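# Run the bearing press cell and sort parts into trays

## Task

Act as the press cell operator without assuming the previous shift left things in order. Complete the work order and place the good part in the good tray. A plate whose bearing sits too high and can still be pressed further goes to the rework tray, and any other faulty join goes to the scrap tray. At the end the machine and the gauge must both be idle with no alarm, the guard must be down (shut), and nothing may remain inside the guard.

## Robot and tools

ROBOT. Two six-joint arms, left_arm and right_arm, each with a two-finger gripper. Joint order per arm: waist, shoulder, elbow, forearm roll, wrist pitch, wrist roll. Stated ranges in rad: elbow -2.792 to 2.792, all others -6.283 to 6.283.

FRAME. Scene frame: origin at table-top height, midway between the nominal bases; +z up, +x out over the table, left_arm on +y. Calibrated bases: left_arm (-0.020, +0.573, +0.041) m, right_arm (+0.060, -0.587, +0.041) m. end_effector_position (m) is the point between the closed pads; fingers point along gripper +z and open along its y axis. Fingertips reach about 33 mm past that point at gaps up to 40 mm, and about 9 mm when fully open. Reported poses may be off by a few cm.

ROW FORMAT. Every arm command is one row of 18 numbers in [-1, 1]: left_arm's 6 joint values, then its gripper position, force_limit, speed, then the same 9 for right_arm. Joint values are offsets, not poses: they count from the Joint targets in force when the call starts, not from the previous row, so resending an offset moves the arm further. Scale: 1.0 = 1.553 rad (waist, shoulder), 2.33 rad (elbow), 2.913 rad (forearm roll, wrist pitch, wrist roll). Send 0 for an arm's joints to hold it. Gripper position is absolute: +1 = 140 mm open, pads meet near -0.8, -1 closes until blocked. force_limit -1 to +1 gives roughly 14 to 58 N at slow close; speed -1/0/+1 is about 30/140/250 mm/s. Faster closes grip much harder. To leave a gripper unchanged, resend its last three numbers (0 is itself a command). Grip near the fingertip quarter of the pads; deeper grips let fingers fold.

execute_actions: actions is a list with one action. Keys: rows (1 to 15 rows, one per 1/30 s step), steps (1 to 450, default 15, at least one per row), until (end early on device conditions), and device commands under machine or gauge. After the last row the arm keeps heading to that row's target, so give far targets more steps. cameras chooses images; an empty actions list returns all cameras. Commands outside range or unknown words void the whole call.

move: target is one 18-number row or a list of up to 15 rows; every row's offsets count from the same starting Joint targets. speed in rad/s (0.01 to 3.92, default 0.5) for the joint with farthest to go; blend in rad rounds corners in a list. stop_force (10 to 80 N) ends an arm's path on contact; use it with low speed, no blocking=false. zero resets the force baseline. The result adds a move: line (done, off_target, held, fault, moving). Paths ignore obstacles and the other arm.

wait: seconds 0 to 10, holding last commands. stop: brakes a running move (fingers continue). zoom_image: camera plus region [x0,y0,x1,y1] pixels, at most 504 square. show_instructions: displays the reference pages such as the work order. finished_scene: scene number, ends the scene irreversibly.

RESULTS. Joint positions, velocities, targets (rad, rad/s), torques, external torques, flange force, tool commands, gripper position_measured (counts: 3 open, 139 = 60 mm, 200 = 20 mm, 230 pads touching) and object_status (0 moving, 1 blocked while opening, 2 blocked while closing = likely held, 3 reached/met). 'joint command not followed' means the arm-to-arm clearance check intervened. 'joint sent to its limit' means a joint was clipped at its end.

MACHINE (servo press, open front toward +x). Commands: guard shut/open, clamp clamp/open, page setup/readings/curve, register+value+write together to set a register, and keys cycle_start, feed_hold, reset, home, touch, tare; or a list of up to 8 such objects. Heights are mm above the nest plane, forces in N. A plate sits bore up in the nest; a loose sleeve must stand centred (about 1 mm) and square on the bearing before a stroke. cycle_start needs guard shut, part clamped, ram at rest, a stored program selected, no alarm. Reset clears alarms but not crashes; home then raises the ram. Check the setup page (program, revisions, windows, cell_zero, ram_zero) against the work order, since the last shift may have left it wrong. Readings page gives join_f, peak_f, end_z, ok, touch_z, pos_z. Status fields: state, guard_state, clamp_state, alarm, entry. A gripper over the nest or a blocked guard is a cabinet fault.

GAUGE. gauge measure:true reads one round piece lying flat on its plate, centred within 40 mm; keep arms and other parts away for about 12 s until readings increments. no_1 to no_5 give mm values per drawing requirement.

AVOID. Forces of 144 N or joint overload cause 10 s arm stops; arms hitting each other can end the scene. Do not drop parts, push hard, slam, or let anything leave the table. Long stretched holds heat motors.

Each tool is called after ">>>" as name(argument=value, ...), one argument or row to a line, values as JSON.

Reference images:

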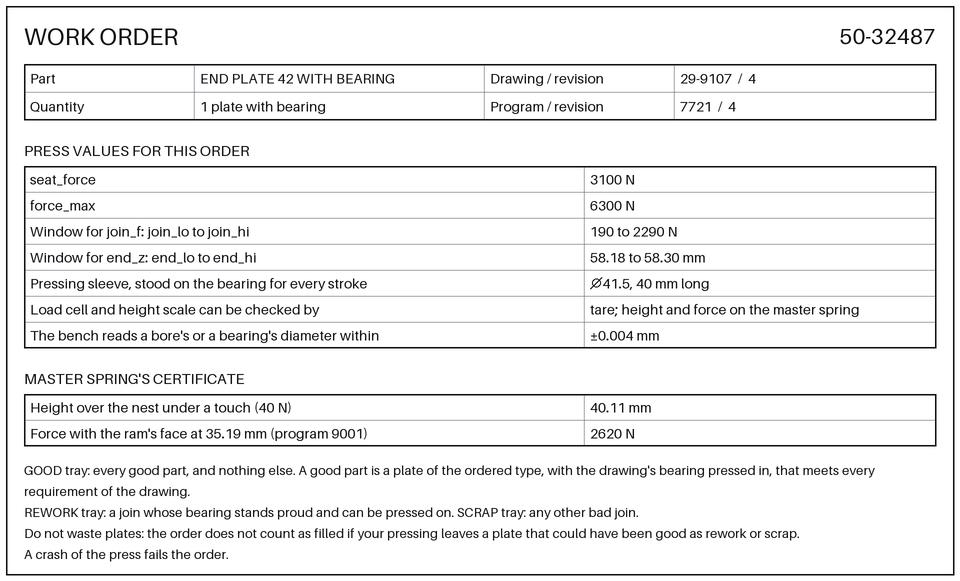

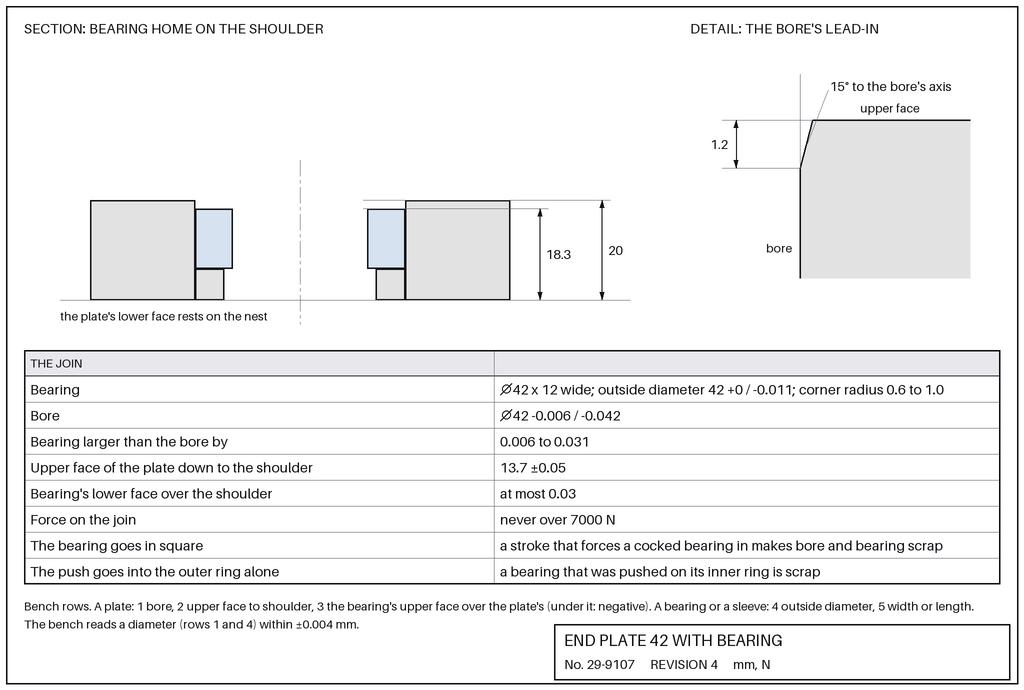

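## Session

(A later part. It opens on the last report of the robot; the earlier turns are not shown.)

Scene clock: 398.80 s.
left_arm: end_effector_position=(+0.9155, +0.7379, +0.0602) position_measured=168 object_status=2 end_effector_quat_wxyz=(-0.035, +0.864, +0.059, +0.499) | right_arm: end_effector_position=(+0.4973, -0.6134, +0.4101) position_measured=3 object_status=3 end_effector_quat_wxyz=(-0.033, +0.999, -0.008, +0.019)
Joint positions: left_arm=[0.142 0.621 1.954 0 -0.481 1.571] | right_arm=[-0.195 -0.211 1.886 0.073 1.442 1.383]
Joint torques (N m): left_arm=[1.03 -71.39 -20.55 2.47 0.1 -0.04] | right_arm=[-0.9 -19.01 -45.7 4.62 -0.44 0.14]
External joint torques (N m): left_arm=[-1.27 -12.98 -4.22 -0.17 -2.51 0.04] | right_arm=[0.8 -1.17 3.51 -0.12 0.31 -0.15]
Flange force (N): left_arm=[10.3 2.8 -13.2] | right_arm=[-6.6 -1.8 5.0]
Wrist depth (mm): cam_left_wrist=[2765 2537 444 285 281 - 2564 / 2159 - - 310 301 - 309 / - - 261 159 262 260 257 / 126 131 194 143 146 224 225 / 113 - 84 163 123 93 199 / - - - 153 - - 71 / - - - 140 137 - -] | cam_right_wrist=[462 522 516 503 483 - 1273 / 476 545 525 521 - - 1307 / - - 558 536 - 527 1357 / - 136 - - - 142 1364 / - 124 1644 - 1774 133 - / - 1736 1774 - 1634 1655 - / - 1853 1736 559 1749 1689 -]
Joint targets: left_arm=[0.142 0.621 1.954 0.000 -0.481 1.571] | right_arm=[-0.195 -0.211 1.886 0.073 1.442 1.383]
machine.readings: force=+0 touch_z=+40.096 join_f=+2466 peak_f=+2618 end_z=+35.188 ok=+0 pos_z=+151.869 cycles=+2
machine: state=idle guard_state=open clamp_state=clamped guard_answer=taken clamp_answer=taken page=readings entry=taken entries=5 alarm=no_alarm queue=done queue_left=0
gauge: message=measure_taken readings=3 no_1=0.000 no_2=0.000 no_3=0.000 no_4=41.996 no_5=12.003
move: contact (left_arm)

>>> move(
  target=[
    [0,0,0,0,0,0,0,-0.5,-1,0,0,0,0,0,0,1,1,1],
    [-0.0013,-0.0541,0.0433,0,-0.0058,0,0,-0.5,-1,0,0,0,0,0,0,1,1,1],
    [-0.0071,-0.4327,0.0974,0,0.1528,0,0,-0.5,-1,0,0,0,0,0,0,1,1,1],
  ],
  speed=[0.1,0.1,0.8],
  blend=[0,0.02,0],
)

>>> execute_actions(
  actions=[
    {"gauge":{"measure":true},"steps":450,"until":{"gauge":{"readings":[">",3]}}},
  ],
)

Scene clock: 403.13 s.
left_arm: end_effector_position=(+0.7003, +0.6999, +0.3502) position_measured=129 object_status=3 end_effector_quat_wxyz=(-0.032, +0.864, +0.055, +0.499) | right_arm: end_effector_position=(+0.4973, -0.6134, +0.4101) position_measured=3 object_status=3 end_effector_quat_wxyz=(-0.033, +0.999, -0.008, +0.019)
Joint positions: left_arm=[0.131 -0.051 2.181 0 -0.036 1.571] | right_arm=[-0.195 -0.211 1.886 0.073 1.442 1.383]
Joint torques (N m): left_arm=[1.37 -29.18 -37.25 3.87 -2.25 0.07] | right_arm=[-0.76 -19.21 -45.87 4.66 -0.5 0.17]
External joint torques (N m): left_arm=[-1.46 -3.4 -0.62 -0.24 -0.17 -0.07] | right_arm=[0.66 -1.05 3.61 -0.16 0.38 -0.18]
Flange force (N): left_arm=[0.0 0.0 0.0] | right_arm=[-6.6 -1.4 5.0]
Wrist depth (mm): cam_left_wrist=[3729 3466 3567 515 3282 3196 3115 / 2797 2765 2896 807 2705 2618 2705 / 2322 2930 - 672 726 - - / 1969 1865 129 572 149 - - / - 89 106 523 - 93 81 / - - - - - - - / - - - 438 - - -] | cam_right_wrist=[- - 518 - - - 1342 / - 546 534 - - 509 1293 / 484 571 557 - 535 525 1411 / 513 135 577 - - 133 1478 / - 124 1623 - 587 143 - / - 1774 1925 591 1644 1666 - / - 1895 1826 559 1786 1701 -]
Joint targets: left_arm=[0.131 -0.051 2.181 0.000 -0.036 1.571] | right_arm=[-0.195 -0.211 1.886 0.073 1.442 1.383]
machine.readings: force=+0 touch_z=+40.096 join_f=+2466 peak_f=+2618 end_z=+35.188 ok=+0 pos_z=+151.869 cycles=+2
machine: state=idle guard_state=open clamp_state=clamped guard_answer=taken clamp_answer=taken page=readings entry=taken entries=5 alarm=no_alarm queue=done queue_left=0
gauge: message=measure_taken readings=3 no_1=0.000 no_2=0.000 no_3=0.000 no_4=41.996 no_5=12.003
move: done

Scene clock: 415.33 s.
left_arm: end_effector_position=(+0.7004, +0.7000, +0.3504) position_measured=129 object_status=3 end_effector_quat_wxyz=(-0.032, +0.864, +0.055, +0.499) | right_arm: end_effector_position=(+0.4973, -0.6134, +0.4101) position_measured=3 object_status=3 end_effector_quat_wxyz=(-0.033, +0.999, -0.008, +0.019)
Joint positions: left_arm=[0.131 -0.051 2.181 0 -0.036 1.571] | right_arm=[-0.195 -0.211 1.886 0.073 1.442 1.383]
Joint torques (N m): left_arm=[1.57 -28.92 -37.32 3.86 -2.22 0.1] | right_arm=[-0.91 -19.24 -45.81 4.65 -0.41 0.19]
External joint torques (N m): left_arm=[-1.76 -3.06 -0.35 -0.24 -0.18 -0.1] | right_arm=[0.78 -0.89 3.5 -0.13 0.27 -0.19]
Flange force (N): left_arm=[0.0 0.0 0.0] | right_arm=[-6.1 -1.6 5.1]
Wrist depth (mm): cam_left_wrist=[3238 3418 3466 517 3371 3155 3115 / 2765 2896 2797 587 2564 2675 2675 / 2344 1985 779 669 - 776 684 / 1985 1893 120 592 131 - 612 / 1783 90 106 511 131 94 87 / - - - 496 - - - / - - - 436 - - -] | cam_right_wrist=[496 - - - - 480 1273 / - - 552 - 524 502 1300 / - 545 575 572 549 529 1395 / - 124 586 566 583 133 1444 / - 124 616 781 590 133 - / - 1761 1761 660 1689 1623 - / - 1895 1786 563 1689 1736 -]
Joint targets: left_arm=[0.131 -0.051 2.181 0.000 -0.036 1.571] | right_arm=[-0.195 -0.211 1.886 0.073 1.442 1.383]
Tool commands: left_gripper/position=+0.0 left_gripper/force_limit=-0.5 left_gripper/speed=-1.0 right_gripper/position=+1.0 right_gripper/force_limit=+1.0 right_gripper/speed=+1.0
machine.readings: force=+0 touch_z=+40.096 join_f=+2466 peak_f=+2618 end_z=+35.188 ok=+0 pos_z=+151.869 cycles=+2
machine: state=idle guard_state=open clamp_state=clamped guard_answer=taken clamp_answer=taken page=readings entry=taken entries=5 alarm=no_alarm queue=done queue_left=0
gauge: message=measure_taken readings=4 no_1=0.000 no_2=0.000 no_3=0.000 no_4=41.499 no_5=40.002

>>> move(
  target=[
    [0.0058,0.3786,-0.054,0,-0.1586,0,0,-0.5,-1,0,0,0,0,0,0,1,1,1],
    [0.0071,0.4317,-0.0975,0,-0.1522,0,0,-0.5,-1,0,0,0,0,0,0,1,1,1],
    [0.0071,0.4317,-0.0975,0,-0.1522,0,-1,-0.5,-1,0,0,0,0,0,0,1,1,1],
    [0.0073,0.3779,-0.1025,0,-0.1193,0,-1,-0.5,-1,0,0,0,0,0,0,1,1,1],
  ],
  speed=[0.8,0.1,0.1,0.12],
  cameras=["cam_left_wrist"],
)

Scene clock: 421.37 s.
left_arm: end_effector_position=(+0.9155, +0.7382, +0.1203) position_measured=168 object_status=2 end_effector_quat_wxyz=(-0.035, +0.864, +0.059, +0.499) | right_arm: end_effector_position=(+0.4973, -0.6134, +0.4101) position_measured=3 object_status=3 end_effector_quat_wxyz=(-0.033, +0.999, -0.008, +0.019)
Joint positions: left_arm=[0.143 0.536 1.942 0 -0.383 1.571] | right_arm=[-0.195 -0.211 1.886 0.073 1.442 1.383]
Joint torques (N m): left_arm=[1.19 -80.06 -30.26 2.9 -3.54 0.07] | right_arm=[-1.09 -19.27 -45.73 4.64 -0.41 0.13]
External joint torques (N m): left_arm=[-1.49 0.35 2.27 -0.27 1.15 -0.07] | right_arm=[1 -0.87 3.59 -0.14 0.28 -0.13]
Flange force (N): left_arm=[-0.9 3.2 -3.1] | right_arm=[-6.0 -2.2 5.2]
Wrist depth (mm): cam_left_wrist=[2862 2829 3001 284 292 - 2735 / 2217 2237 427 322 - - - / 1893 2086 356 356 355 - 341 / 1697 - - 143 146 314 304 / 1338 - 92 164 123 93 - / - - - 215 - - 71 / - - - 194 - - -] | cam_right_wrist=[- 529 - - 477 478 1293 / - 548 - - 502 501 1335 / - 562 - 525 534 529 1387 / 498 136 - 569 573 143 1452 / - 125 1839 603 584 133 - / - 108 1749 607 1678 1644 - / - 1853 1826 564 1678 1701 -]
Joint targets: left_arm=[0.143 0.536 1.942 0.000 -0.383 1.571] | right_arm=[-0.195 -0.211 1.886 0.073 1.442 1.383]
machine.readings: force=+0 touch_z=+40.096 join_f=+2466 peak_f=+2618 end_z=+35.188 ok=+0 pos_z=+151.869 cycles=+2
machine: state=idle guard_state=open clamp_state=clamped guard_answer=taken clamp_answer=taken page=readings entry=taken entries=5 alarm=no_alarm queue=done queue_left=0
gauge: message=measure_taken readings=4 no_1=0.000 no_2=0.000 no_3=0.000 no_4=41.499 no_5=40.002
move: done
camera_calibration:
cam_left_wrist: T_world_to_cam=[[0.118382, -0.992788, -0.0188856, 0.636525], [-0.757286, -0.0779659, -0.648413, 0.835991], [0.642264, 0.0910624, -0.761055, -0.421224], [0, 0, 0, 1]] pos_world=[0.828268, 0.735472, 0.233513]
Images, in order (width x height): cam_left_wrist 896x504.

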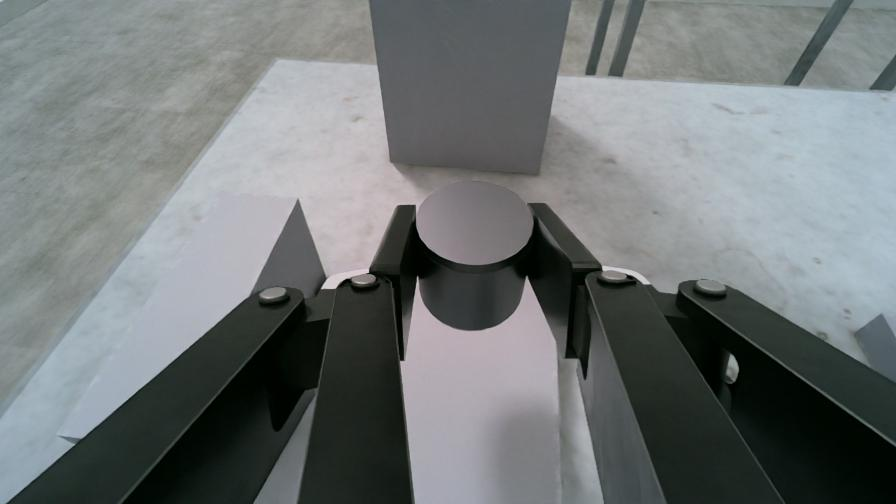

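>>> move(
  target=[
    [-0.0077,-0.378,0.1026,0,0.1191,0,-1,-0.5,-1,0,0,0,0,0,0,1,1,1],
    [-0.292,-0.1275,-0.0118,-0.4498,0.4818,0.7186,-1,-0.5,-1,0,0,0,0,0,0,1,1,1],
    [-0.3814,-0.0548,-0.0223,-0.4971,0.4406,0.7459,-1,-0.5,-1,0,0,0,0,0,0,1,1,1],
  ],
  speed=[0.6,0.8,0.2],
  blend=[0.05,0.02,0],
  cameras=["cam_left_wrist","cam_nest"],
)

>>> zoom_image(
  camera="cam_left_wrist",
  region=[370, 160, 580, 420],
)

>>> zoom_image(
  camera="cam_nest",
  region=[420, 180, 620, 390],
)

Scene clock: 427.83 s.
left_arm: end_effector_position=(+0.5987, +0.0221, +0.1958) position_measured=168 object_status=2 end_effector_quat_wxyz=(+0.353, +0.613, -0.613, +0.353) | right_arm: end_effector_position=(+0.4973, -0.6134, +0.4101) position_measured=3 object_status=3 end_effector_quat_wxyz=(-0.033, +0.999, -0.008, +0.019)
Joint positions: left_arm=[-0.45 0.451 1.89 -1.448 0.9 3.744] | right_arm=[-0.195 -0.211 1.886 0.073 1.442 1.383]
Joint torques (N m): left_arm=[1.35 -71.78 -29.83 -1.67 2.38 0.07] | right_arm=[-1.09 -18.99 -45.78 4.68 -0.43 0.17]
External joint torques (N m): left_arm=[-1.49 -0.36 1.84 0.49 -1.04 -0.07] | right_arm=[0.96 -1.14 3.55 -0.17 0.3 -0.17]
Flange force (N): left_arm=[0.6 4.9 0.9] | right_arm=[-6.5 -2.1 5.1]
Wrist depth (mm): cam_left_wrist=[701 - - - 625 - 183 / 566 553 - - 561 229 174 / 502 479 320 320 319 243 174 / 412 277 287 143 147 244 184 / 365 - 93 161 147 94 167 / - - - 182 182 - 71 / - - - 164 - - -] | cam_right_wrist=[433 - - - 480 478 1280 / - 545 - - - - 1335 / - 577 - - 518 1395 1364 / 494 124 - - - 133 1444 / - 124 1623 584 580 143 - / - 1761 1712 - 1712 1644 - / - 1867 1749 560 1712 1678 -]
Joint targets: left_arm=[-0.450 0.450 1.890 -1.448 0.900 3.744] | right_arm=[-0.195 -0.211 1.886 0.073 1.442 1.383]
machine.readings: force=+0 touch_z=+40.096 join_f=+2466 peak_f=+2618 end_z=+35.188 ok=+0 pos_z=+151.869 cycles=+2
machine: state=idle guard_state=open clamp_state=clamped guard_answer=taken clamp_answer=taken page=readings entry=taken entries=5 alarm=no_alarm queue=done queue_left=0
gauge: message=measure_taken readings=4 no_1=0.000 no_2=0.000 no_3=0.000 no_4=41.499 no_5=40.002
move: done
camera_calibration:
cam_left_wrist: T_world_to_cam=[[-0.999654, 0.0192567, -0.0179219, 0.611222], [0.0262785, 0.762223, -0.646781, 0.101184], [0.00120561, -0.647028, -0.762465, 0.305208], [0, 0, 0, 1]] pos_world=[0.607984, 0.108584, 0.309109]
Images, in order (width x height): cam_nest 896x504, cam_left_wrist 896x504.

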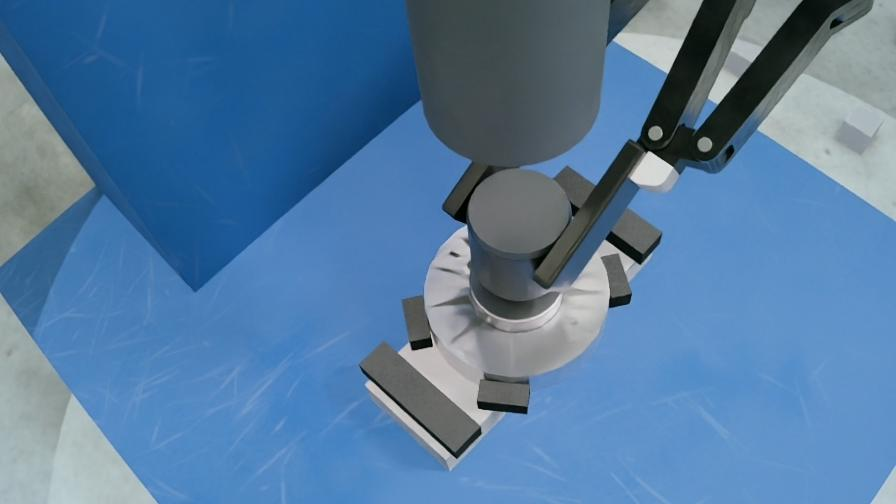

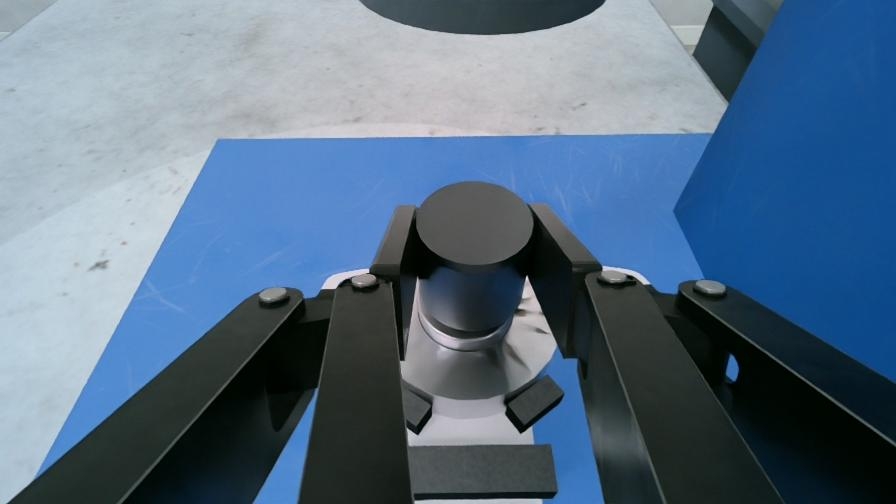

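Scaled by 1.938.

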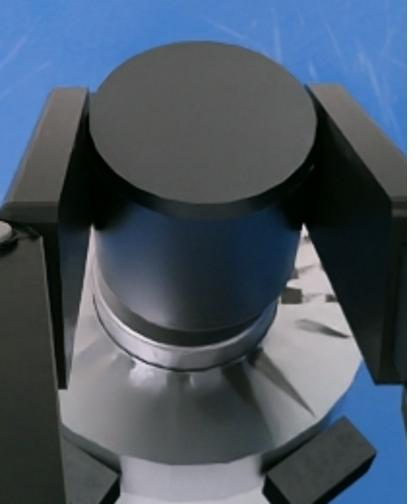

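Scaled by 2.400.

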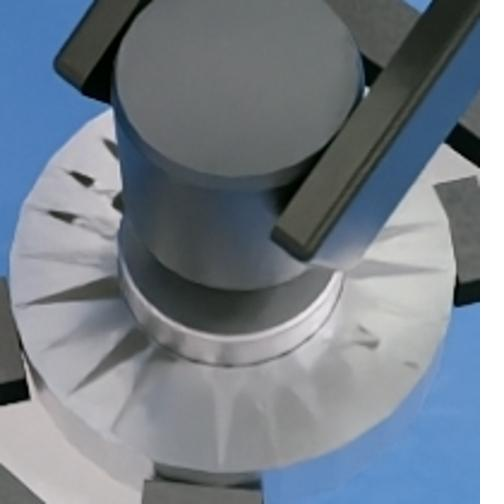

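>>> move(
  target=[0.0005,0.0077,0.0006,-0.0042,-0.0003,0.0067,-1,-0.5,-1,0,0,0,0,0,0,1,1,1],
  speed=0.03,
  cameras=["cam_left_wrist","cam_nest"],
)

>>> zoom_image(
  camera="cam_left_wrist",
  region=[400, 280, 550, 420],
)

>>> zoom_image(
  camera="cam_nest",
  region=[450, 240, 590, 360],
)

Scene clock: 429.37 s.
left_arm: end_effector_position=(+0.6004, +0.0217, +0.1876) position_measured=168 object_status=2 end_effector_quat_wxyz=(+0.353, +0.612, -0.613, +0.354) | right_arm: end_effector_position=(+0.4973, -0.6134, +0.4101) position_measured=3 object_status=3 end_effector_quat_wxyz=(-0.033, +0.999, -0.008, +0.019)
Joint positions: left_arm=[-0.449 0.462 1.892 -1.46 0.899 3.763] | right_arm=[-0.195 -0.211 1.886 0.073 1.442 1.383]
Joint torques (N m): left_arm=[1.52 -72.48 -29.27 -1.69 2.4 0.08] | right_arm=[-1.24 -19.21 -45.78 4.68 -0.43 0.12]
External joint torques (N m): left_arm=[-1.66 -0.35 1.76 0.5 -1.02 -0.08] | right_arm=[1.05 -0.65 3.54 -0.18 0.29 -0.12]
Flange force (N): left_arm=[0.8 4.7 1.0] | right_arm=[-5.6 -2.3 5.2]
Wrist depth (mm): cam_left_wrist=[- 715 - - - - 185 / 514 559 539 - 341 232 168 / 500 325 308 307 306 284 169 / 388 263 267 143 148 250 186 / 362 - 93 164 147 93 169 / - - - 174 - - 71 / - - - 157 - - -] | cam_right_wrist=[- 518 - - 488 - 1260 / 493 554 526 - - - 1300 / - 569 - - 552 1533 1364 / - 125 577 - - 133 1411 / - 125 613 - 564 133 - / - 1655 1724 - 1602 1612 - / - 1812 1826 562 1701 1701 -]
Joint targets: left_arm=[-0.449 0.462 1.892 -1.460 0.899 3.763] | right_arm=[-0.195 -0.211 1.886 0.073 1.442 1.383]
machine.readings: force=+0 touch_z=+40.096 join_f=+2466 peak_f=+2618 end_z=+35.188 ok=+0 pos_z=+151.869 cycles=+2
machine: state=idle guard_state=open clamp_state=clamped guard_answer=taken clamp_answer=taken page=readings entry=taken entries=5 alarm=no_alarm queue=done queue_left=0
gauge: message=measure_taken readings=4 no_1=0.000 no_2=0.000 no_3=0.000 no_4=41.499 no_5=40.002
move: done
camera_calibration:
cam_left_wrist: T_world_to_cam=[[-0.999633, 0.0189888, -0.0193165, 0.613112], [0.02698, 0.761309, -0.647827, 0.0959128], [0.00240438, -0.648111, -0.761542, 0.297861], [0, 0, 0, 1]] pos_world=[0.609583, 0.108386, 0.300812]
Images, in order (width x height): cam_nest 896x504, cam_left_wrist 896x504.

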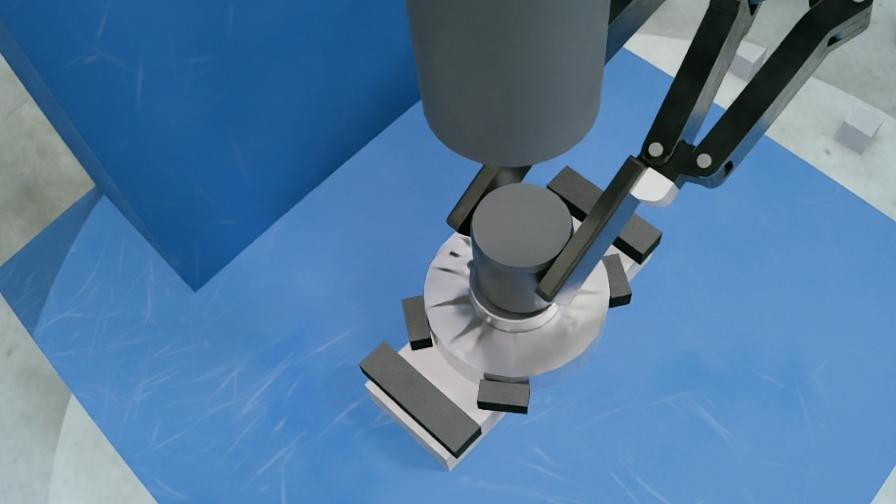

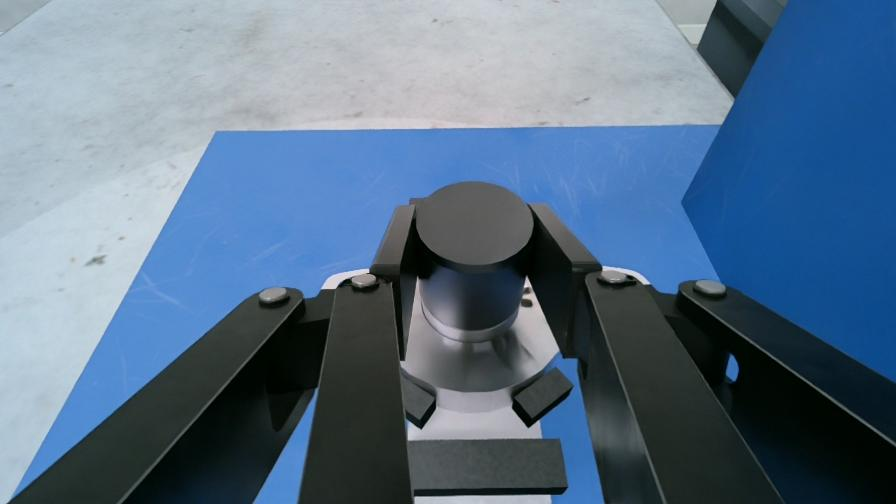

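Scaled by 3.360.

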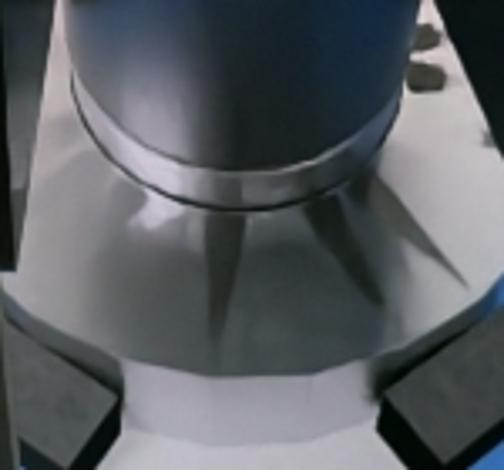

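Scaled by 3.600.

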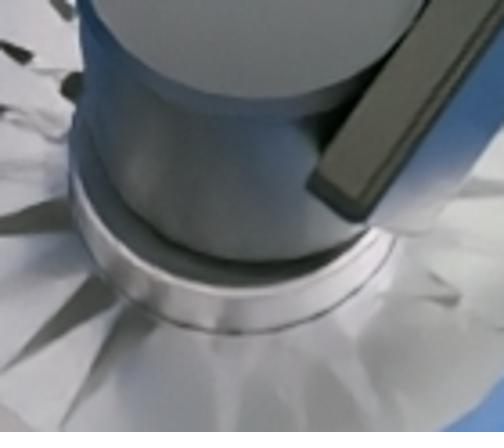

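>>> move(
  target=[-0.0023,0.0005,-0.0006,-0.0006,-0.0008,-0.0003,-1,-0.5,-1,0,0,0,0,0,0,1,1,1],
  speed=0.02,
  cameras=["cam_left_wrist","cam_nest"],
)

>>> zoom_image(
  camera="cam_left_wrist",
  region=[400, 280, 550, 420],
)

>>> zoom_image(
  camera="cam_nest",
  region=[450, 240, 590, 360],
)

Scene clock: 432.90 s.
left_arm: end_effector_position=(+0.6000, +0.0192, +0.1877) position_measured=168 object_status=2 end_effector_quat_wxyz=(+0.353, +0.612, -0.613, +0.354) | right_arm: end_effector_position=(+0.4973, -0.6134, +0.4101) position_measured=3 object_status=3 end_effector_quat_wxyz=(-0.033, +0.999, -0.008, +0.019)
Joint positions: left_arm=[-0.453 0.463 1.89 -1.462 0.897 3.763] | right_arm=[-0.195 -0.211 1.886 0.073 1.442 1.383]
Joint torques (N m): left_arm=[1.3 -72.16 -29.19 -1.7 2.41 0.1] | right_arm=[-0.74 -19.22 -45.57 4.68 -0.48 0.12]
External joint torques (N m): left_arm=[-1.44 -0.74 1.64 0.5 -1.03 -0.1] | right_arm=[0.63 -0.92 3.42 -0.18 0.36 -0.13]
Flange force (N): left_arm=[1.1 4.8 0.4] | right_arm=[-6.1 -1.4 4.8]
Wrist depth (mm): cam_left_wrist=[- 669 - 678 662 774 184 / 554 556 - - - - 176 / - 460 308 307 306 287 176 / 405 266 266 143 148 250 185 / - - 92 165 147 93 169 / - - - 174 - - 71 / - - - 156 - - -] | cam_right_wrist=[476 - - 493 483 - 1287 / 467 566 534 495 512 505 1321 / 479 547 - - - 523 1395 / - 135 580 555 564 133 1379 / - 124 616 600 1678 133 - / - 115 1724 - 1634 1655 - / - 1910 1799 573 1761 1634 -]
Joint targets: left_arm=[-0.453 0.463 1.890 -1.462 0.897 3.763] | right_arm=[-0.195 -0.211 1.886 0.073 1.442 1.383]
machine.readings: force=+0 touch_z=+40.096 join_f=+2466 peak_f=+2618 end_z=+35.188 ok=+0 pos_z=+151.869 cycles=+2
machine: state=idle guard_state=open clamp_state=clamped guard_answer=taken clamp_answer=taken page=readings entry=taken entries=5 alarm=no_alarm queue=done queue_left=0
gauge: message=measure_taken readings=4 no_1=0.000 no_2=0.000 no_3=0.000 no_4=41.499 no_5=40.002
move: done
camera_calibration:
cam_left_wrist: T_world_to_cam=[[-0.999622, 0.0192917, -0.0195757, 0.6128], [0.0273788, 0.761259, -0.64787, 0.0976668], [0.00240367, -0.648161, -0.7615, 0.296311], [0, 0, 0, 1]] pos_world=[0.609182, 0.105886, 0.300912]
Images, in order (width x height): cam_nest 896x504, cam_left_wrist 896x504.

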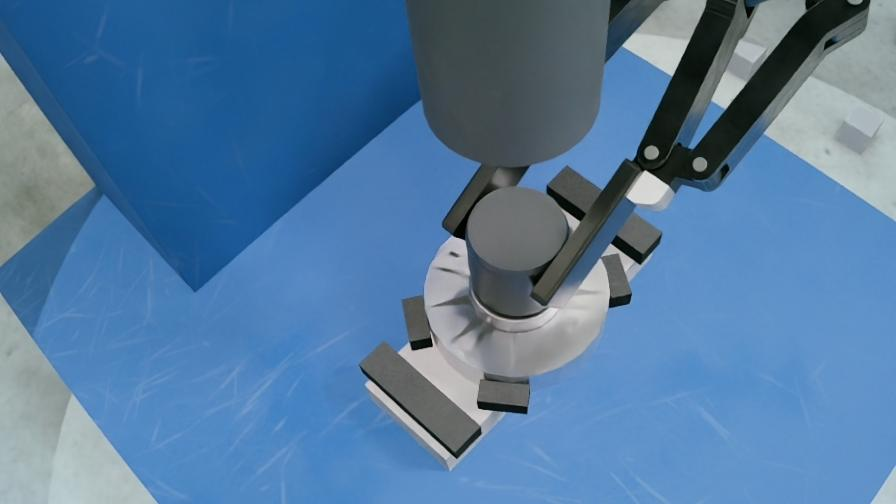

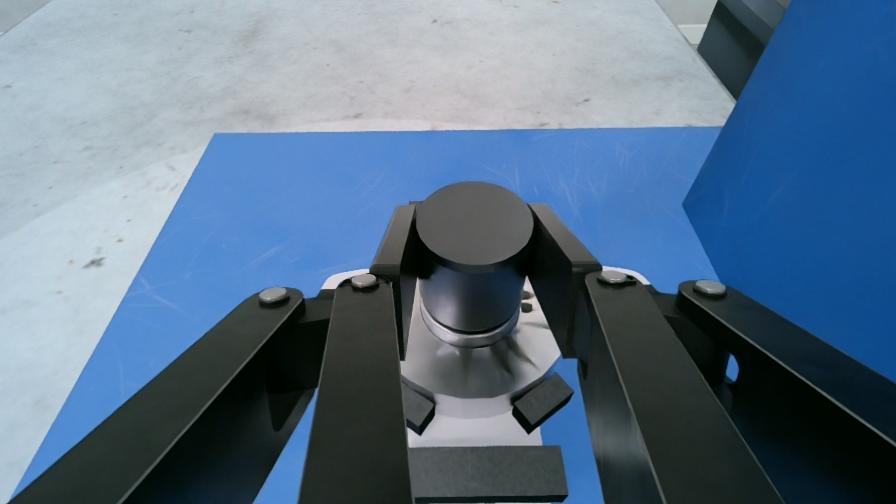

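Scaled by 3.360.

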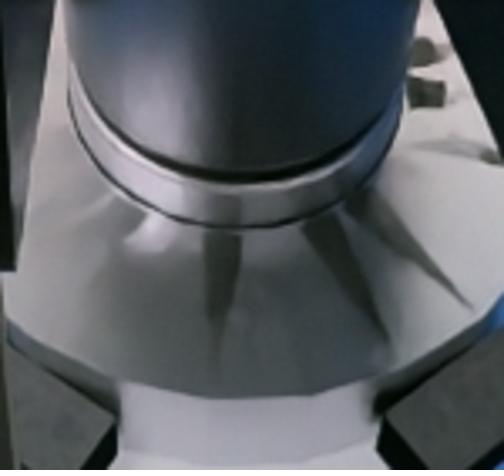

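Scaled by 3.600.

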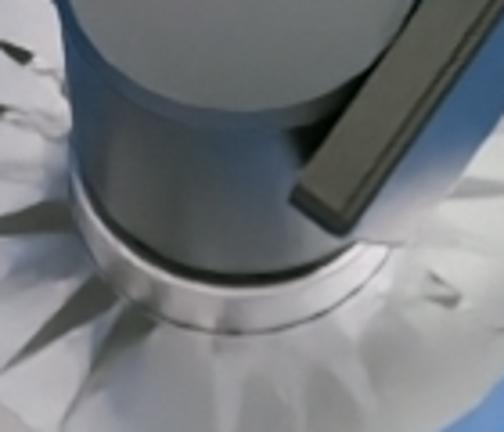

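>>> move(
  target=[0,0.0032,0.0007,-0.002,-0.0002,0.0032,-1,-0.5,-1,0,0,0,0,0,0,1,1,1],
  speed=0.01,
  stop_force=10,
)

>>> move(
  target=[0,0,0,0,0,0,-0.2,-0.5,-1,0,0,0,0,0,0,1,1,1],
  speed=0.02,
  cameras=["cam_left_wrist","cam_nest"],
)

>>> zoom_image(
  camera="cam_left_wrist",
  region=[400, 280, 550, 420],
)

>>> zoom_image(
  camera="cam_nest",
  region=[450, 170, 620, 340],
)

Scene clock: 435.27 s.
left_arm: end_effector_position=(+0.6002, +0.0191, +0.1848) position_measured=168 object_status=2 end_effector_quat_wxyz=(+0.353, +0.612, -0.613, +0.354) | right_arm: end_effector_position=(+0.4973, -0.6134, +0.4101) position_measured=3 object_status=3 end_effector_quat_wxyz=(-0.033, +0.999, -0.008, +0.019)
Joint positions: left_arm=[-0.453 0.467 1.891 -1.466 0.896 3.77] | right_arm=[-0.195 -0.211 1.886 0.073 1.442 1.383]
Joint torques (N m): left_arm=[-1.82 -61.68 -24.94 -0.21 -0.05 0.12] | right_arm=[-0.9 -19.51 -45.84 4.59 -0.49 0.16]
External joint torques (N m): left_arm=[1.69 -11.5 -2.43 -0.99 1.44 -0.12] | right_arm=[0.72 -0.25 3.73 -0.1 0.36 -0.17]
Flange force (N): left_arm=[9.1 7.1 -12.6] | right_arm=[-5.4 -1.4 5.4]
Wrist depth (mm): cam_left_wrist=[- - 682 - - 718 184 / - 554 - - - 232 176 / - - 305 303 302 264 176 / - 256 263 143 148 253 185 / - - 84 164 168 94 170 / - - - 171 171 - 71 / - - - 154 - - -] | cam_right_wrist=[455 528 500 500 482 - 1287 / - 537 542 510 507 - 1342 / - 571 554 531 - 1395 1379 / - 135 621 - 531 133 1435 / - 124 610 - 583 133 - / - 115 1644 - - 1634 - / - 1853 1867 559 1761 1736 -]
Joint targets: left_arm=[-0.453 0.467 1.891 -1.466 0.896 3.770] | right_arm=[-0.195 -0.211 1.886 0.073 1.442 1.383]
machine.readings: force=+0 touch_z=+40.096 join_f=+2466 peak_f=+2618 end_z=+35.188 ok=+0 pos_z=+151.869 cycles=+2
machine: state=idle guard_state=open clamp_state=clamped guard_answer=taken clamp_answer=taken page=readings entry=taken entries=5 alarm=no_alarm queue=done queue_left=0
gauge: message=measure_taken readings=4 no_1=0.000 no_2=0.000 no_3=0.000 no_4=41.499 no_5=40.002
move: contact (left_arm)

Scene clock: 435.83 s.
left_arm: end_effector_position=(+0.6002, +0.0191, +0.1848) position_measured=154 object_status=0 end_effector_quat_wxyz=(+0.353, +0.612, -0.613, +0.354) | right_arm: end_effector_position=(+0.4973, -0.6134, +0.4101) position_measured=3 object_status=3 end_effector_quat_wxyz=(-0.033, +0.999, -0.008, +0.019)
Joint positions: left_arm=[-0.453 0.467 1.891 -1.466 0.896 3.77] | right_arm=[-0.195 -0.211 1.886 0.073 1.442 1.383]
Joint torques (N m): left_arm=[1.25 -69.08 -26.9 -0.92 1.67 0.07] | right_arm=[-0.88 -19.1 -45.73 4.69 -0.46 0.13]
External joint torques (N m): left_arm=[-1.36 -4.51 -0.67 -0.29 -0.27 -0.07] | right_arm=[0.72 -0.7 3.63 -0.19 0.33 -0.13]
Flange force (N): left_arm=[5.1 5.0 -2.2] | right_arm=[-6.0 -1.5 5.2]
Wrist depth (mm): cam_left_wrist=[680 - - - - - 185 / 587 536 - - - 232 176 / - 305 304 303 302 264 176 / - 257 262 143 157 248 185 / 361 - 84 174 168 - 162 / - - - 171 172 - 71 / - - - 154 151 - -] | cam_right_wrist=[491 533 - - - - 1267 / 473 545 533 - 493 473 1321 / 504 551 557 518 525 1469 1387 / - 135 581 593 576 134 1427 / - 124 650 - 579 133 - / - 108 1786 573 1634 1634 - / - 1867 1853 559 1712 1724 -]
Joint targets: left_arm=[-0.453 0.467 1.891 -1.466 0.896 3.770] | right_arm=[-0.195 -0.211 1.886 0.073 1.442 1.383]
machine.readings: force=+0 touch_z=+40.096 join_f=+2466 peak_f=+2618 end_z=+35.188 ok=+0 pos_z=+151.869 cycles=+2
machine: state=idle guard_state=open clamp_state=clamped guard_answer=taken clamp_answer=taken page=readings entry=taken entries=5 alarm=no_alarm queue=done queue_left=0
gauge: message=measure_taken readings=4 no_1=0.000 no_2=0.000 no_3=0.000 no_4=41.499 no_5=40.002
move: done
camera_calibration:
cam_left_wrist: T_world_to_cam=[[-0.999613, 0.0192534, -0.0200833, 0.612994], [0.0276798, 0.760978, -0.648186, 0.0958023], [0.00280313, -0.648491, -0.761217, 0.293746], [0, 0, 0, 1]] pos_world=[0.609281, 0.105786, 0.298013]
Images, in order (width x height): cam_nest 896x504, cam_left_wrist 896x504.

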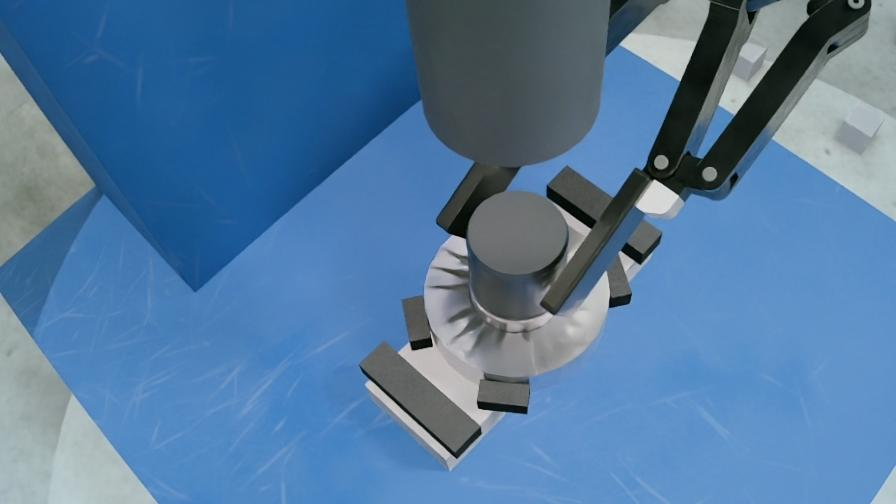

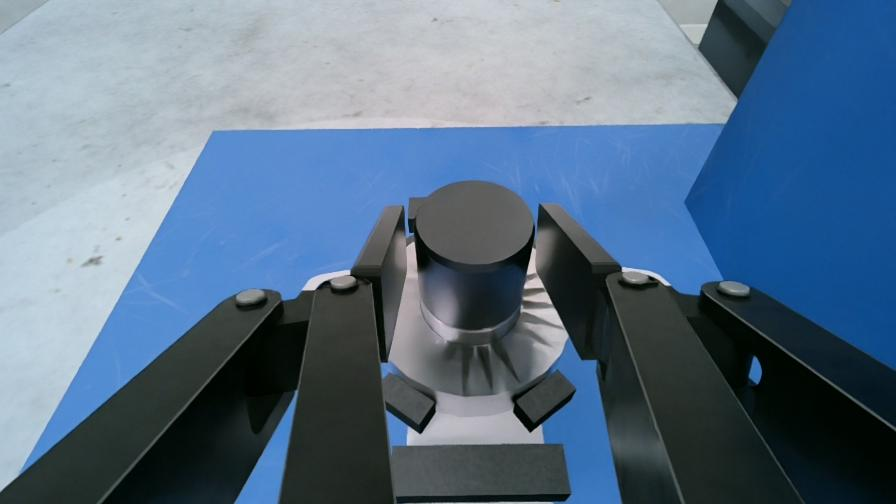

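Scaled by 3.360.

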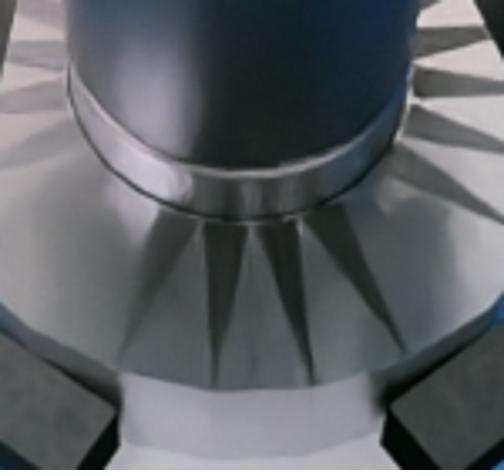

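Scaled by 2.965.

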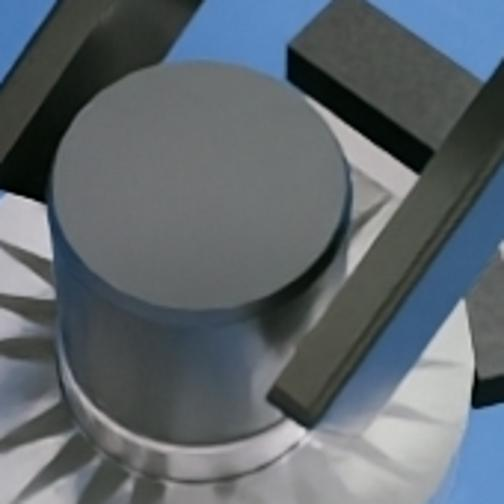

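>>> move(
  target=[
    [0,0,0,0,0,0,0,-0.5,-1,0,0,0,0,0,0,1,1,1],
    [0.0918,-0.0831,0.01,0.0535,0.0427,-0.0363,0,-0.5,-1,0,0,0,0,0,0,1,1,1],
    [0.3051,-0.1274,0.0133,0.1176,0.1347,-0.0234,0,-0.5,-1,0,0,0,0,0,0,1,1,1],
  ],
  speed=[0.02,0.05,0.3],
  blend=[0,0.01,0],
  cameras=["cam_nest","cam_low"],
)

>>> zoom_image(
  camera="cam_nest",
  region=[420, 170, 620, 390],
)

>>> zoom_image(
  camera="cam_low",
  region=[350, 100, 550, 260],
)

Scene clock: 442.20 s.
left_arm: end_effector_position=(+0.5991, +0.3303, +0.3001) position_measured=129 object_status=3 end_effector_quat_wxyz=(+0.354, +0.612, -0.612, +0.353) | right_arm: end_effector_position=(+0.4973, -0.6134, +0.4101) position_measured=3 object_status=3 end_effector_quat_wxyz=(-0.033, +0.999, -0.008, +0.019)
Joint positions: left_arm=[0.021 0.269 1.922 -1.124 1.289 3.702] | right_arm=[-0.195 -0.211 1.886 0.073 1.442 1.383]
Joint torques (N m): left_arm=[1.21 -54.92 -31.01 -0.11 1.52 0.11] | right_arm=[-1.24 -19.29 -45.85 4.63 -0.41 0.14]
External joint torques (N m): left_arm=[-1.44 -3.12 -0.35 -0.34 -0.27 -0.11] | right_arm=[1.06 -0.55 3.6 -0.12 0.27 -0.15]
Flange force (N): left_arm=[4.4 3.7 1.2] | right_arm=[-5.5 -2.3 5.4]
Wrist depth (mm): cam_left_wrist=[3039 943 950 950 457 319 3076 / 760 726 602 501 517 365 2646 / - - - 465 477 422 2367 / 556 - 120 429 131 427 1771 / - 89 105 - - 93 87 / - - - 424 - - - / - - - 381 389 - -] | cam_right_wrist=[- 512 511 497 509 462 1273 / - 549 526 516 506 - 1335 / 496 - - 546 - 528 1403 / 505 135 598 576 557 142 1444 / - 124 1736 610 - 143 - / - 1701 2104 - 1634 1634 - / - 1867 1881 555 1724 1623 -]
Joint targets: left_arm=[0.021 0.269 1.922 -1.124 1.289 3.702] | right_arm=[-0.195 -0.211 1.886 0.073 1.442 1.383]
machine.readings: force=+0 touch_z=+40.096 join_f=+2466 peak_f=+2618 end_z=+35.188 ok=+0 pos_z=+151.869 cycles=+2
machine: state=idle guard_state=open clamp_state=clamped guard_answer=taken clamp_answer=taken page=readings entry=taken entries=5 alarm=no_alarm queue=done queue_left=0
gauge: message=measure_taken readings=4 no_1=0.000 no_2=0.000 no_3=0.000 no_4=41.499 no_5=40.002
move: done
Images, in order (width x height): cam_low 896x504, cam_nest 896x504.

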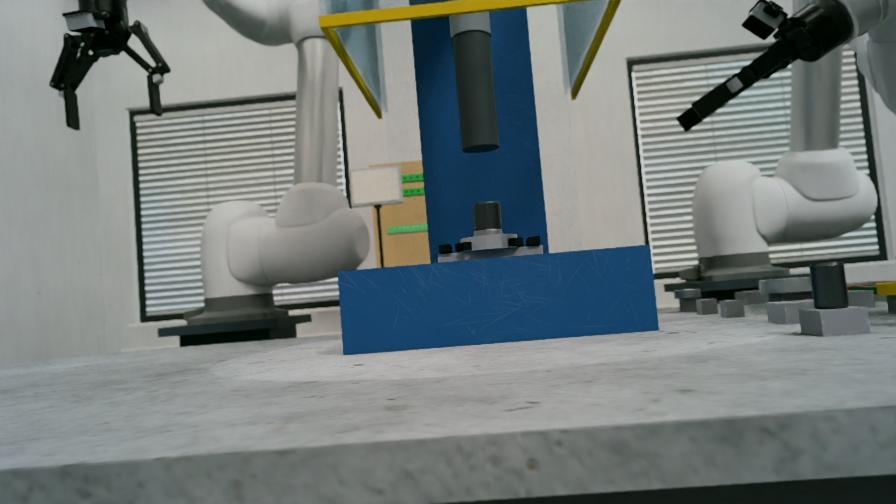

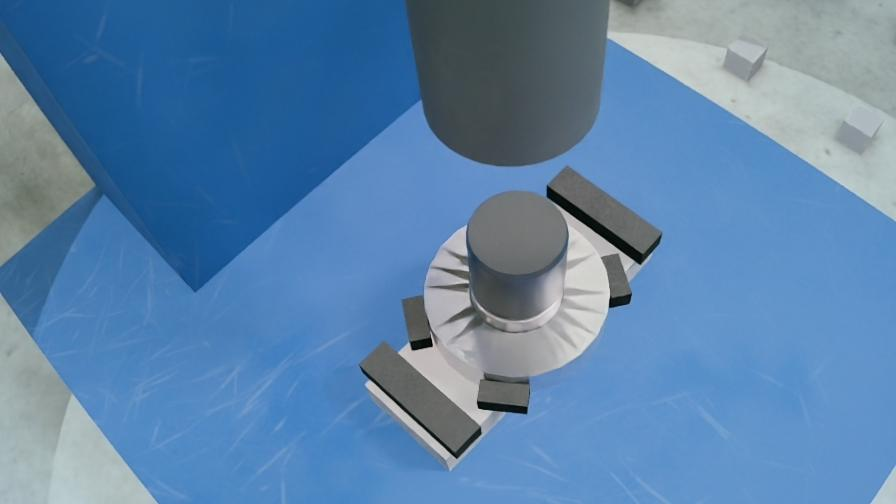

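Scaled by 2.291.

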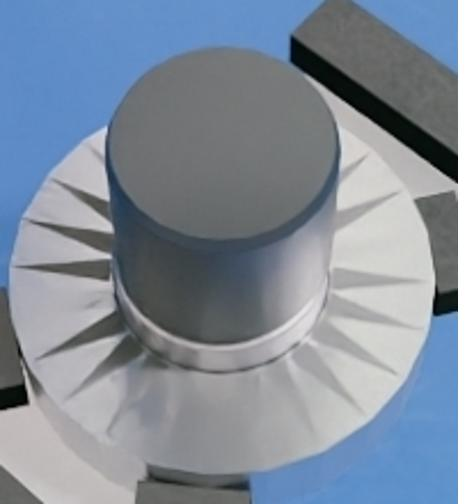

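Scaled by 2.520.

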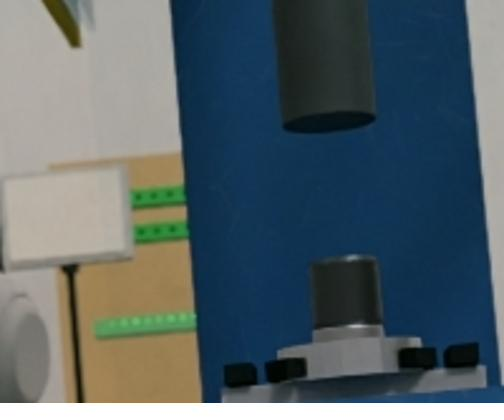

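>>> execute_actions(
  actions=[
    {"machine":[{"guard":"shut"},{"touch":true}],"steps":450,"until":{"machine":{"queue":["!=","running"]}}},
  ],
)

Scene clock: 453.33 s.
left_arm: end_effector_position=(+0.5991, +0.3303, +0.3000) position_measured=129 object_status=3 end_effector_quat_wxyz=(+0.354, +0.612, -0.612, +0.353) | right_arm: end_effector_position=(+0.4973, -0.6134, +0.4101) position_measured=3 object_status=3 end_effector_quat_wxyz=(-0.033, +0.999, -0.008, +0.019)
Joint positions: left_arm=[0.021 0.269 1.922 -1.124 1.289 3.702] | right_arm=[-0.195 -0.211 1.886 0.073 1.442 1.383]
Joint torques (N m): left_arm=[1.29 -54.63 -31 -0.15 1.5 0.09] | right_arm=[-0.81 -19.05 -46.05 4.61 -0.44 0.1]
External joint torques (N m): left_arm=[-1.49 -3.89 -0.65 -0.31 -0.24 -0.09] | right_arm=[0.71 -1.32 3.65 -0.08 0.31 -0.11]
Flange force (N): left_arm=[5.3 4.2 0.7] | right_arm=[-7.0 -1.7 5.2]
Wrist depth (mm): cam_left_wrist=[2896 961 947 - 447 319 2965 / 829 772 748 534 456 364 2646 / 656 - 469 465 456 437 2237 / - 548 129 401 131 426 2104 / - 90 106 - - 94 81 / - - - - - - - / - - - - 389 - -] | cam_right_wrist=[490 519 500 512 - - 1260 / 433 535 534 521 - - 1342 / - - 563 545 - 534 1452 / 527 136 584 564 - 133 1395 / - 124 610 - - 133 - / - 1774 1826 - 1634 1634 - / - 1881 1786 566 1701 1712 -]
Joint targets: left_arm=[0.021 0.269 1.922 -1.124 1.289 3.702] | right_arm=[-0.195 -0.211 1.886 0.073 1.442 1.383]
Tool commands: left_gripper/position=+0.0 left_gripper/force_limit=-0.5 left_gripper/speed=-1.0 right_gripper/position=+1.0 right_gripper/force_limit=+1.0 right_gripper/speed=+1.0
machine.readings: force=+0 touch_z=+69.662 join_f=+2466 peak_f=+2618 end_z=+35.188 ok=+0 pos_z=+151.869 cycles=+2
machine: state=idle guard_state=shut clamp_state=clamped guard_answer=taken clamp_answer=taken page=readings entry=taken entries=6 alarm=no_alarm queue=done queue_left=0
gauge: message=measure_taken readings=4 no_1=0.000 no_2=0.000 no_3=0.000 no_4=41.499 no_5=40.002

>>> execute_actions(
  actions=[],
  cameras=["cam_nest","cam_low"],
)

>>> zoom_image(
  camera="cam_low",
  region=[420, 130, 560, 270],
)

>>> zoom_image(
  camera="cam_nest",
  region=[420, 170, 620, 390],
)

Scene clock: 459.73 s.
left_arm: end_effector_position=(+0.5991, +0.3303, +0.3000) position_measured=129 object_status=3 end_effector_quat_wxyz=(+0.354, +0.612, -0.612, +0.353) | right_arm: end_effector_position=(+0.4973, -0.6134, +0.4101) position_measured=3 object_status=3 end_effector_quat_wxyz=(-0.033, +0.999, -0.008, +0.019)
Joint positions: left_arm=[0.021 0.269 1.922 -1.124 1.289 3.702] | right_arm=[-0.195 -0.211 1.886 0.073 1.442 1.383]
Joint velocities: within noise
Joint torques (N m): left_arm=[1.36 -54.71 -31.17 -0.17 1.49 0.03] | right_arm=[-0.94 -19.16 -45.88 4.58 -0.45 0.14]
External joint torques (N m): left_arm=[-1.54 -3.73 -0.26 -0.28 -0.22 -0.03] | right_arm=[0.81 -0.85 3.71 -0.07 0.32 -0.14]
Flange force (N): left_arm=[4.9 4.7 1.1] | right_arm=[-6.3 -1.8 5.3]
Wrist depth (mm): cam_left_wrist=[3155 947 - - 969 - 3115 / - - - 500 - 362 2618 / 623 663 486 465 486 - 2159 / - - 129 427 149 426 1923 / - 90 105 - 413 94 81 / - - - 437 432 - - / - - - 379 - - -] | cam_right_wrist=[- - 511 535 492 478 1248 / 483 534 532 - 504 504 1328 / 490 558 566 - 529 531 1387 / 491 135 564 - 554 133 1496 / - 124 1634 - 593 133 - / - 107 1774 - 1689 1689 - / - 1812 1799 557 1666 1655 -]
Joint targets: left_arm=[0.021 0.269 1.922 -1.124 1.289 3.702] | right_arm=[-0.195 -0.211 1.886 0.073 1.442 1.383]
Tool commands: left_gripper/position=+0.0 left_gripper/force_limit=-0.5 left_gripper/speed=-1.0 right_gripper/position=+1.0 right_gripper/force_limit=+1.0 right_gripper/speed=+1.0
machine.readings: force=+0 touch_z=+69.662 join_f=+2466 peak_f=+2618 end_z=+35.188 ok=+0 pos_z=+151.869 cycles=+2
machine: state=idle guard_state=shut clamp_state=clamped guard_answer=taken clamp_answer=taken page=readings entry=taken entries=6 alarm=no_alarm queue=done queue_left=0
gauge: message=measure_taken readings=4 no_1=0.000 no_2=0.000 no_3=0.000 no_4=41.499 no_5=40.002
Images, in order (width x height): cam_low 896x504, cam_nest 896x504.

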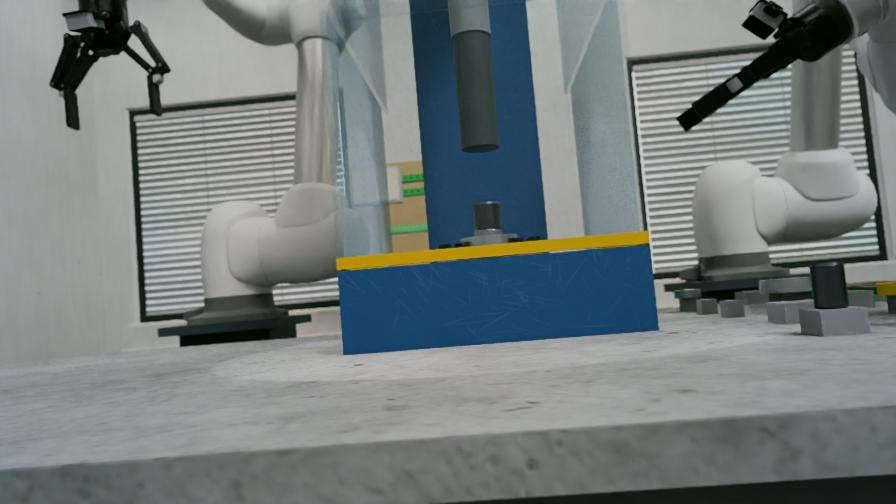

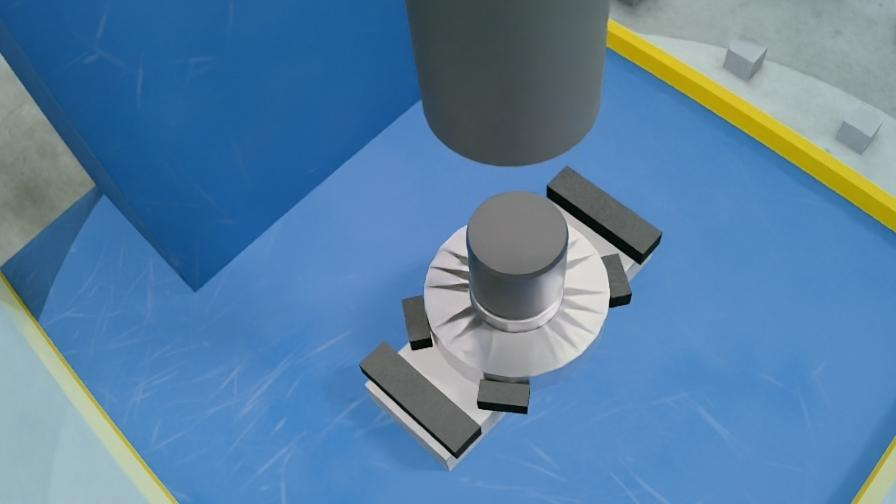

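Scaled by 3.600.

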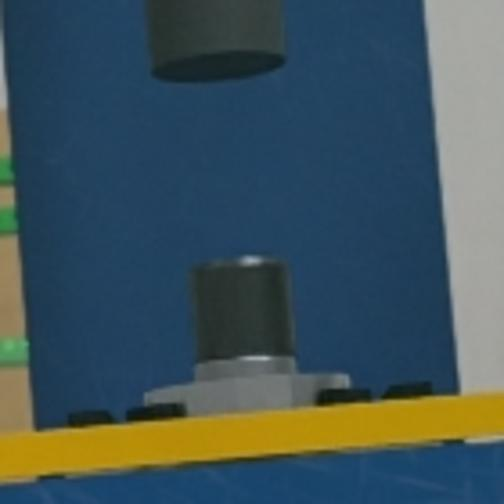

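Scaled by 2.291.

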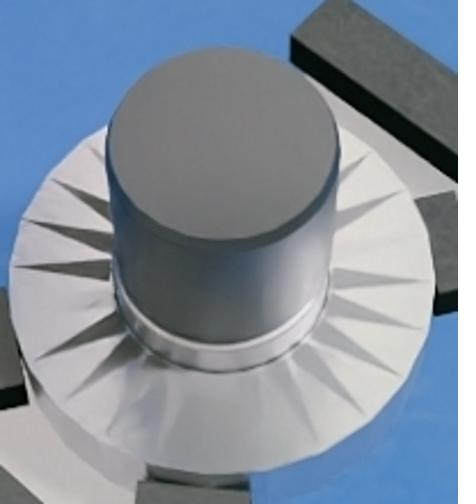

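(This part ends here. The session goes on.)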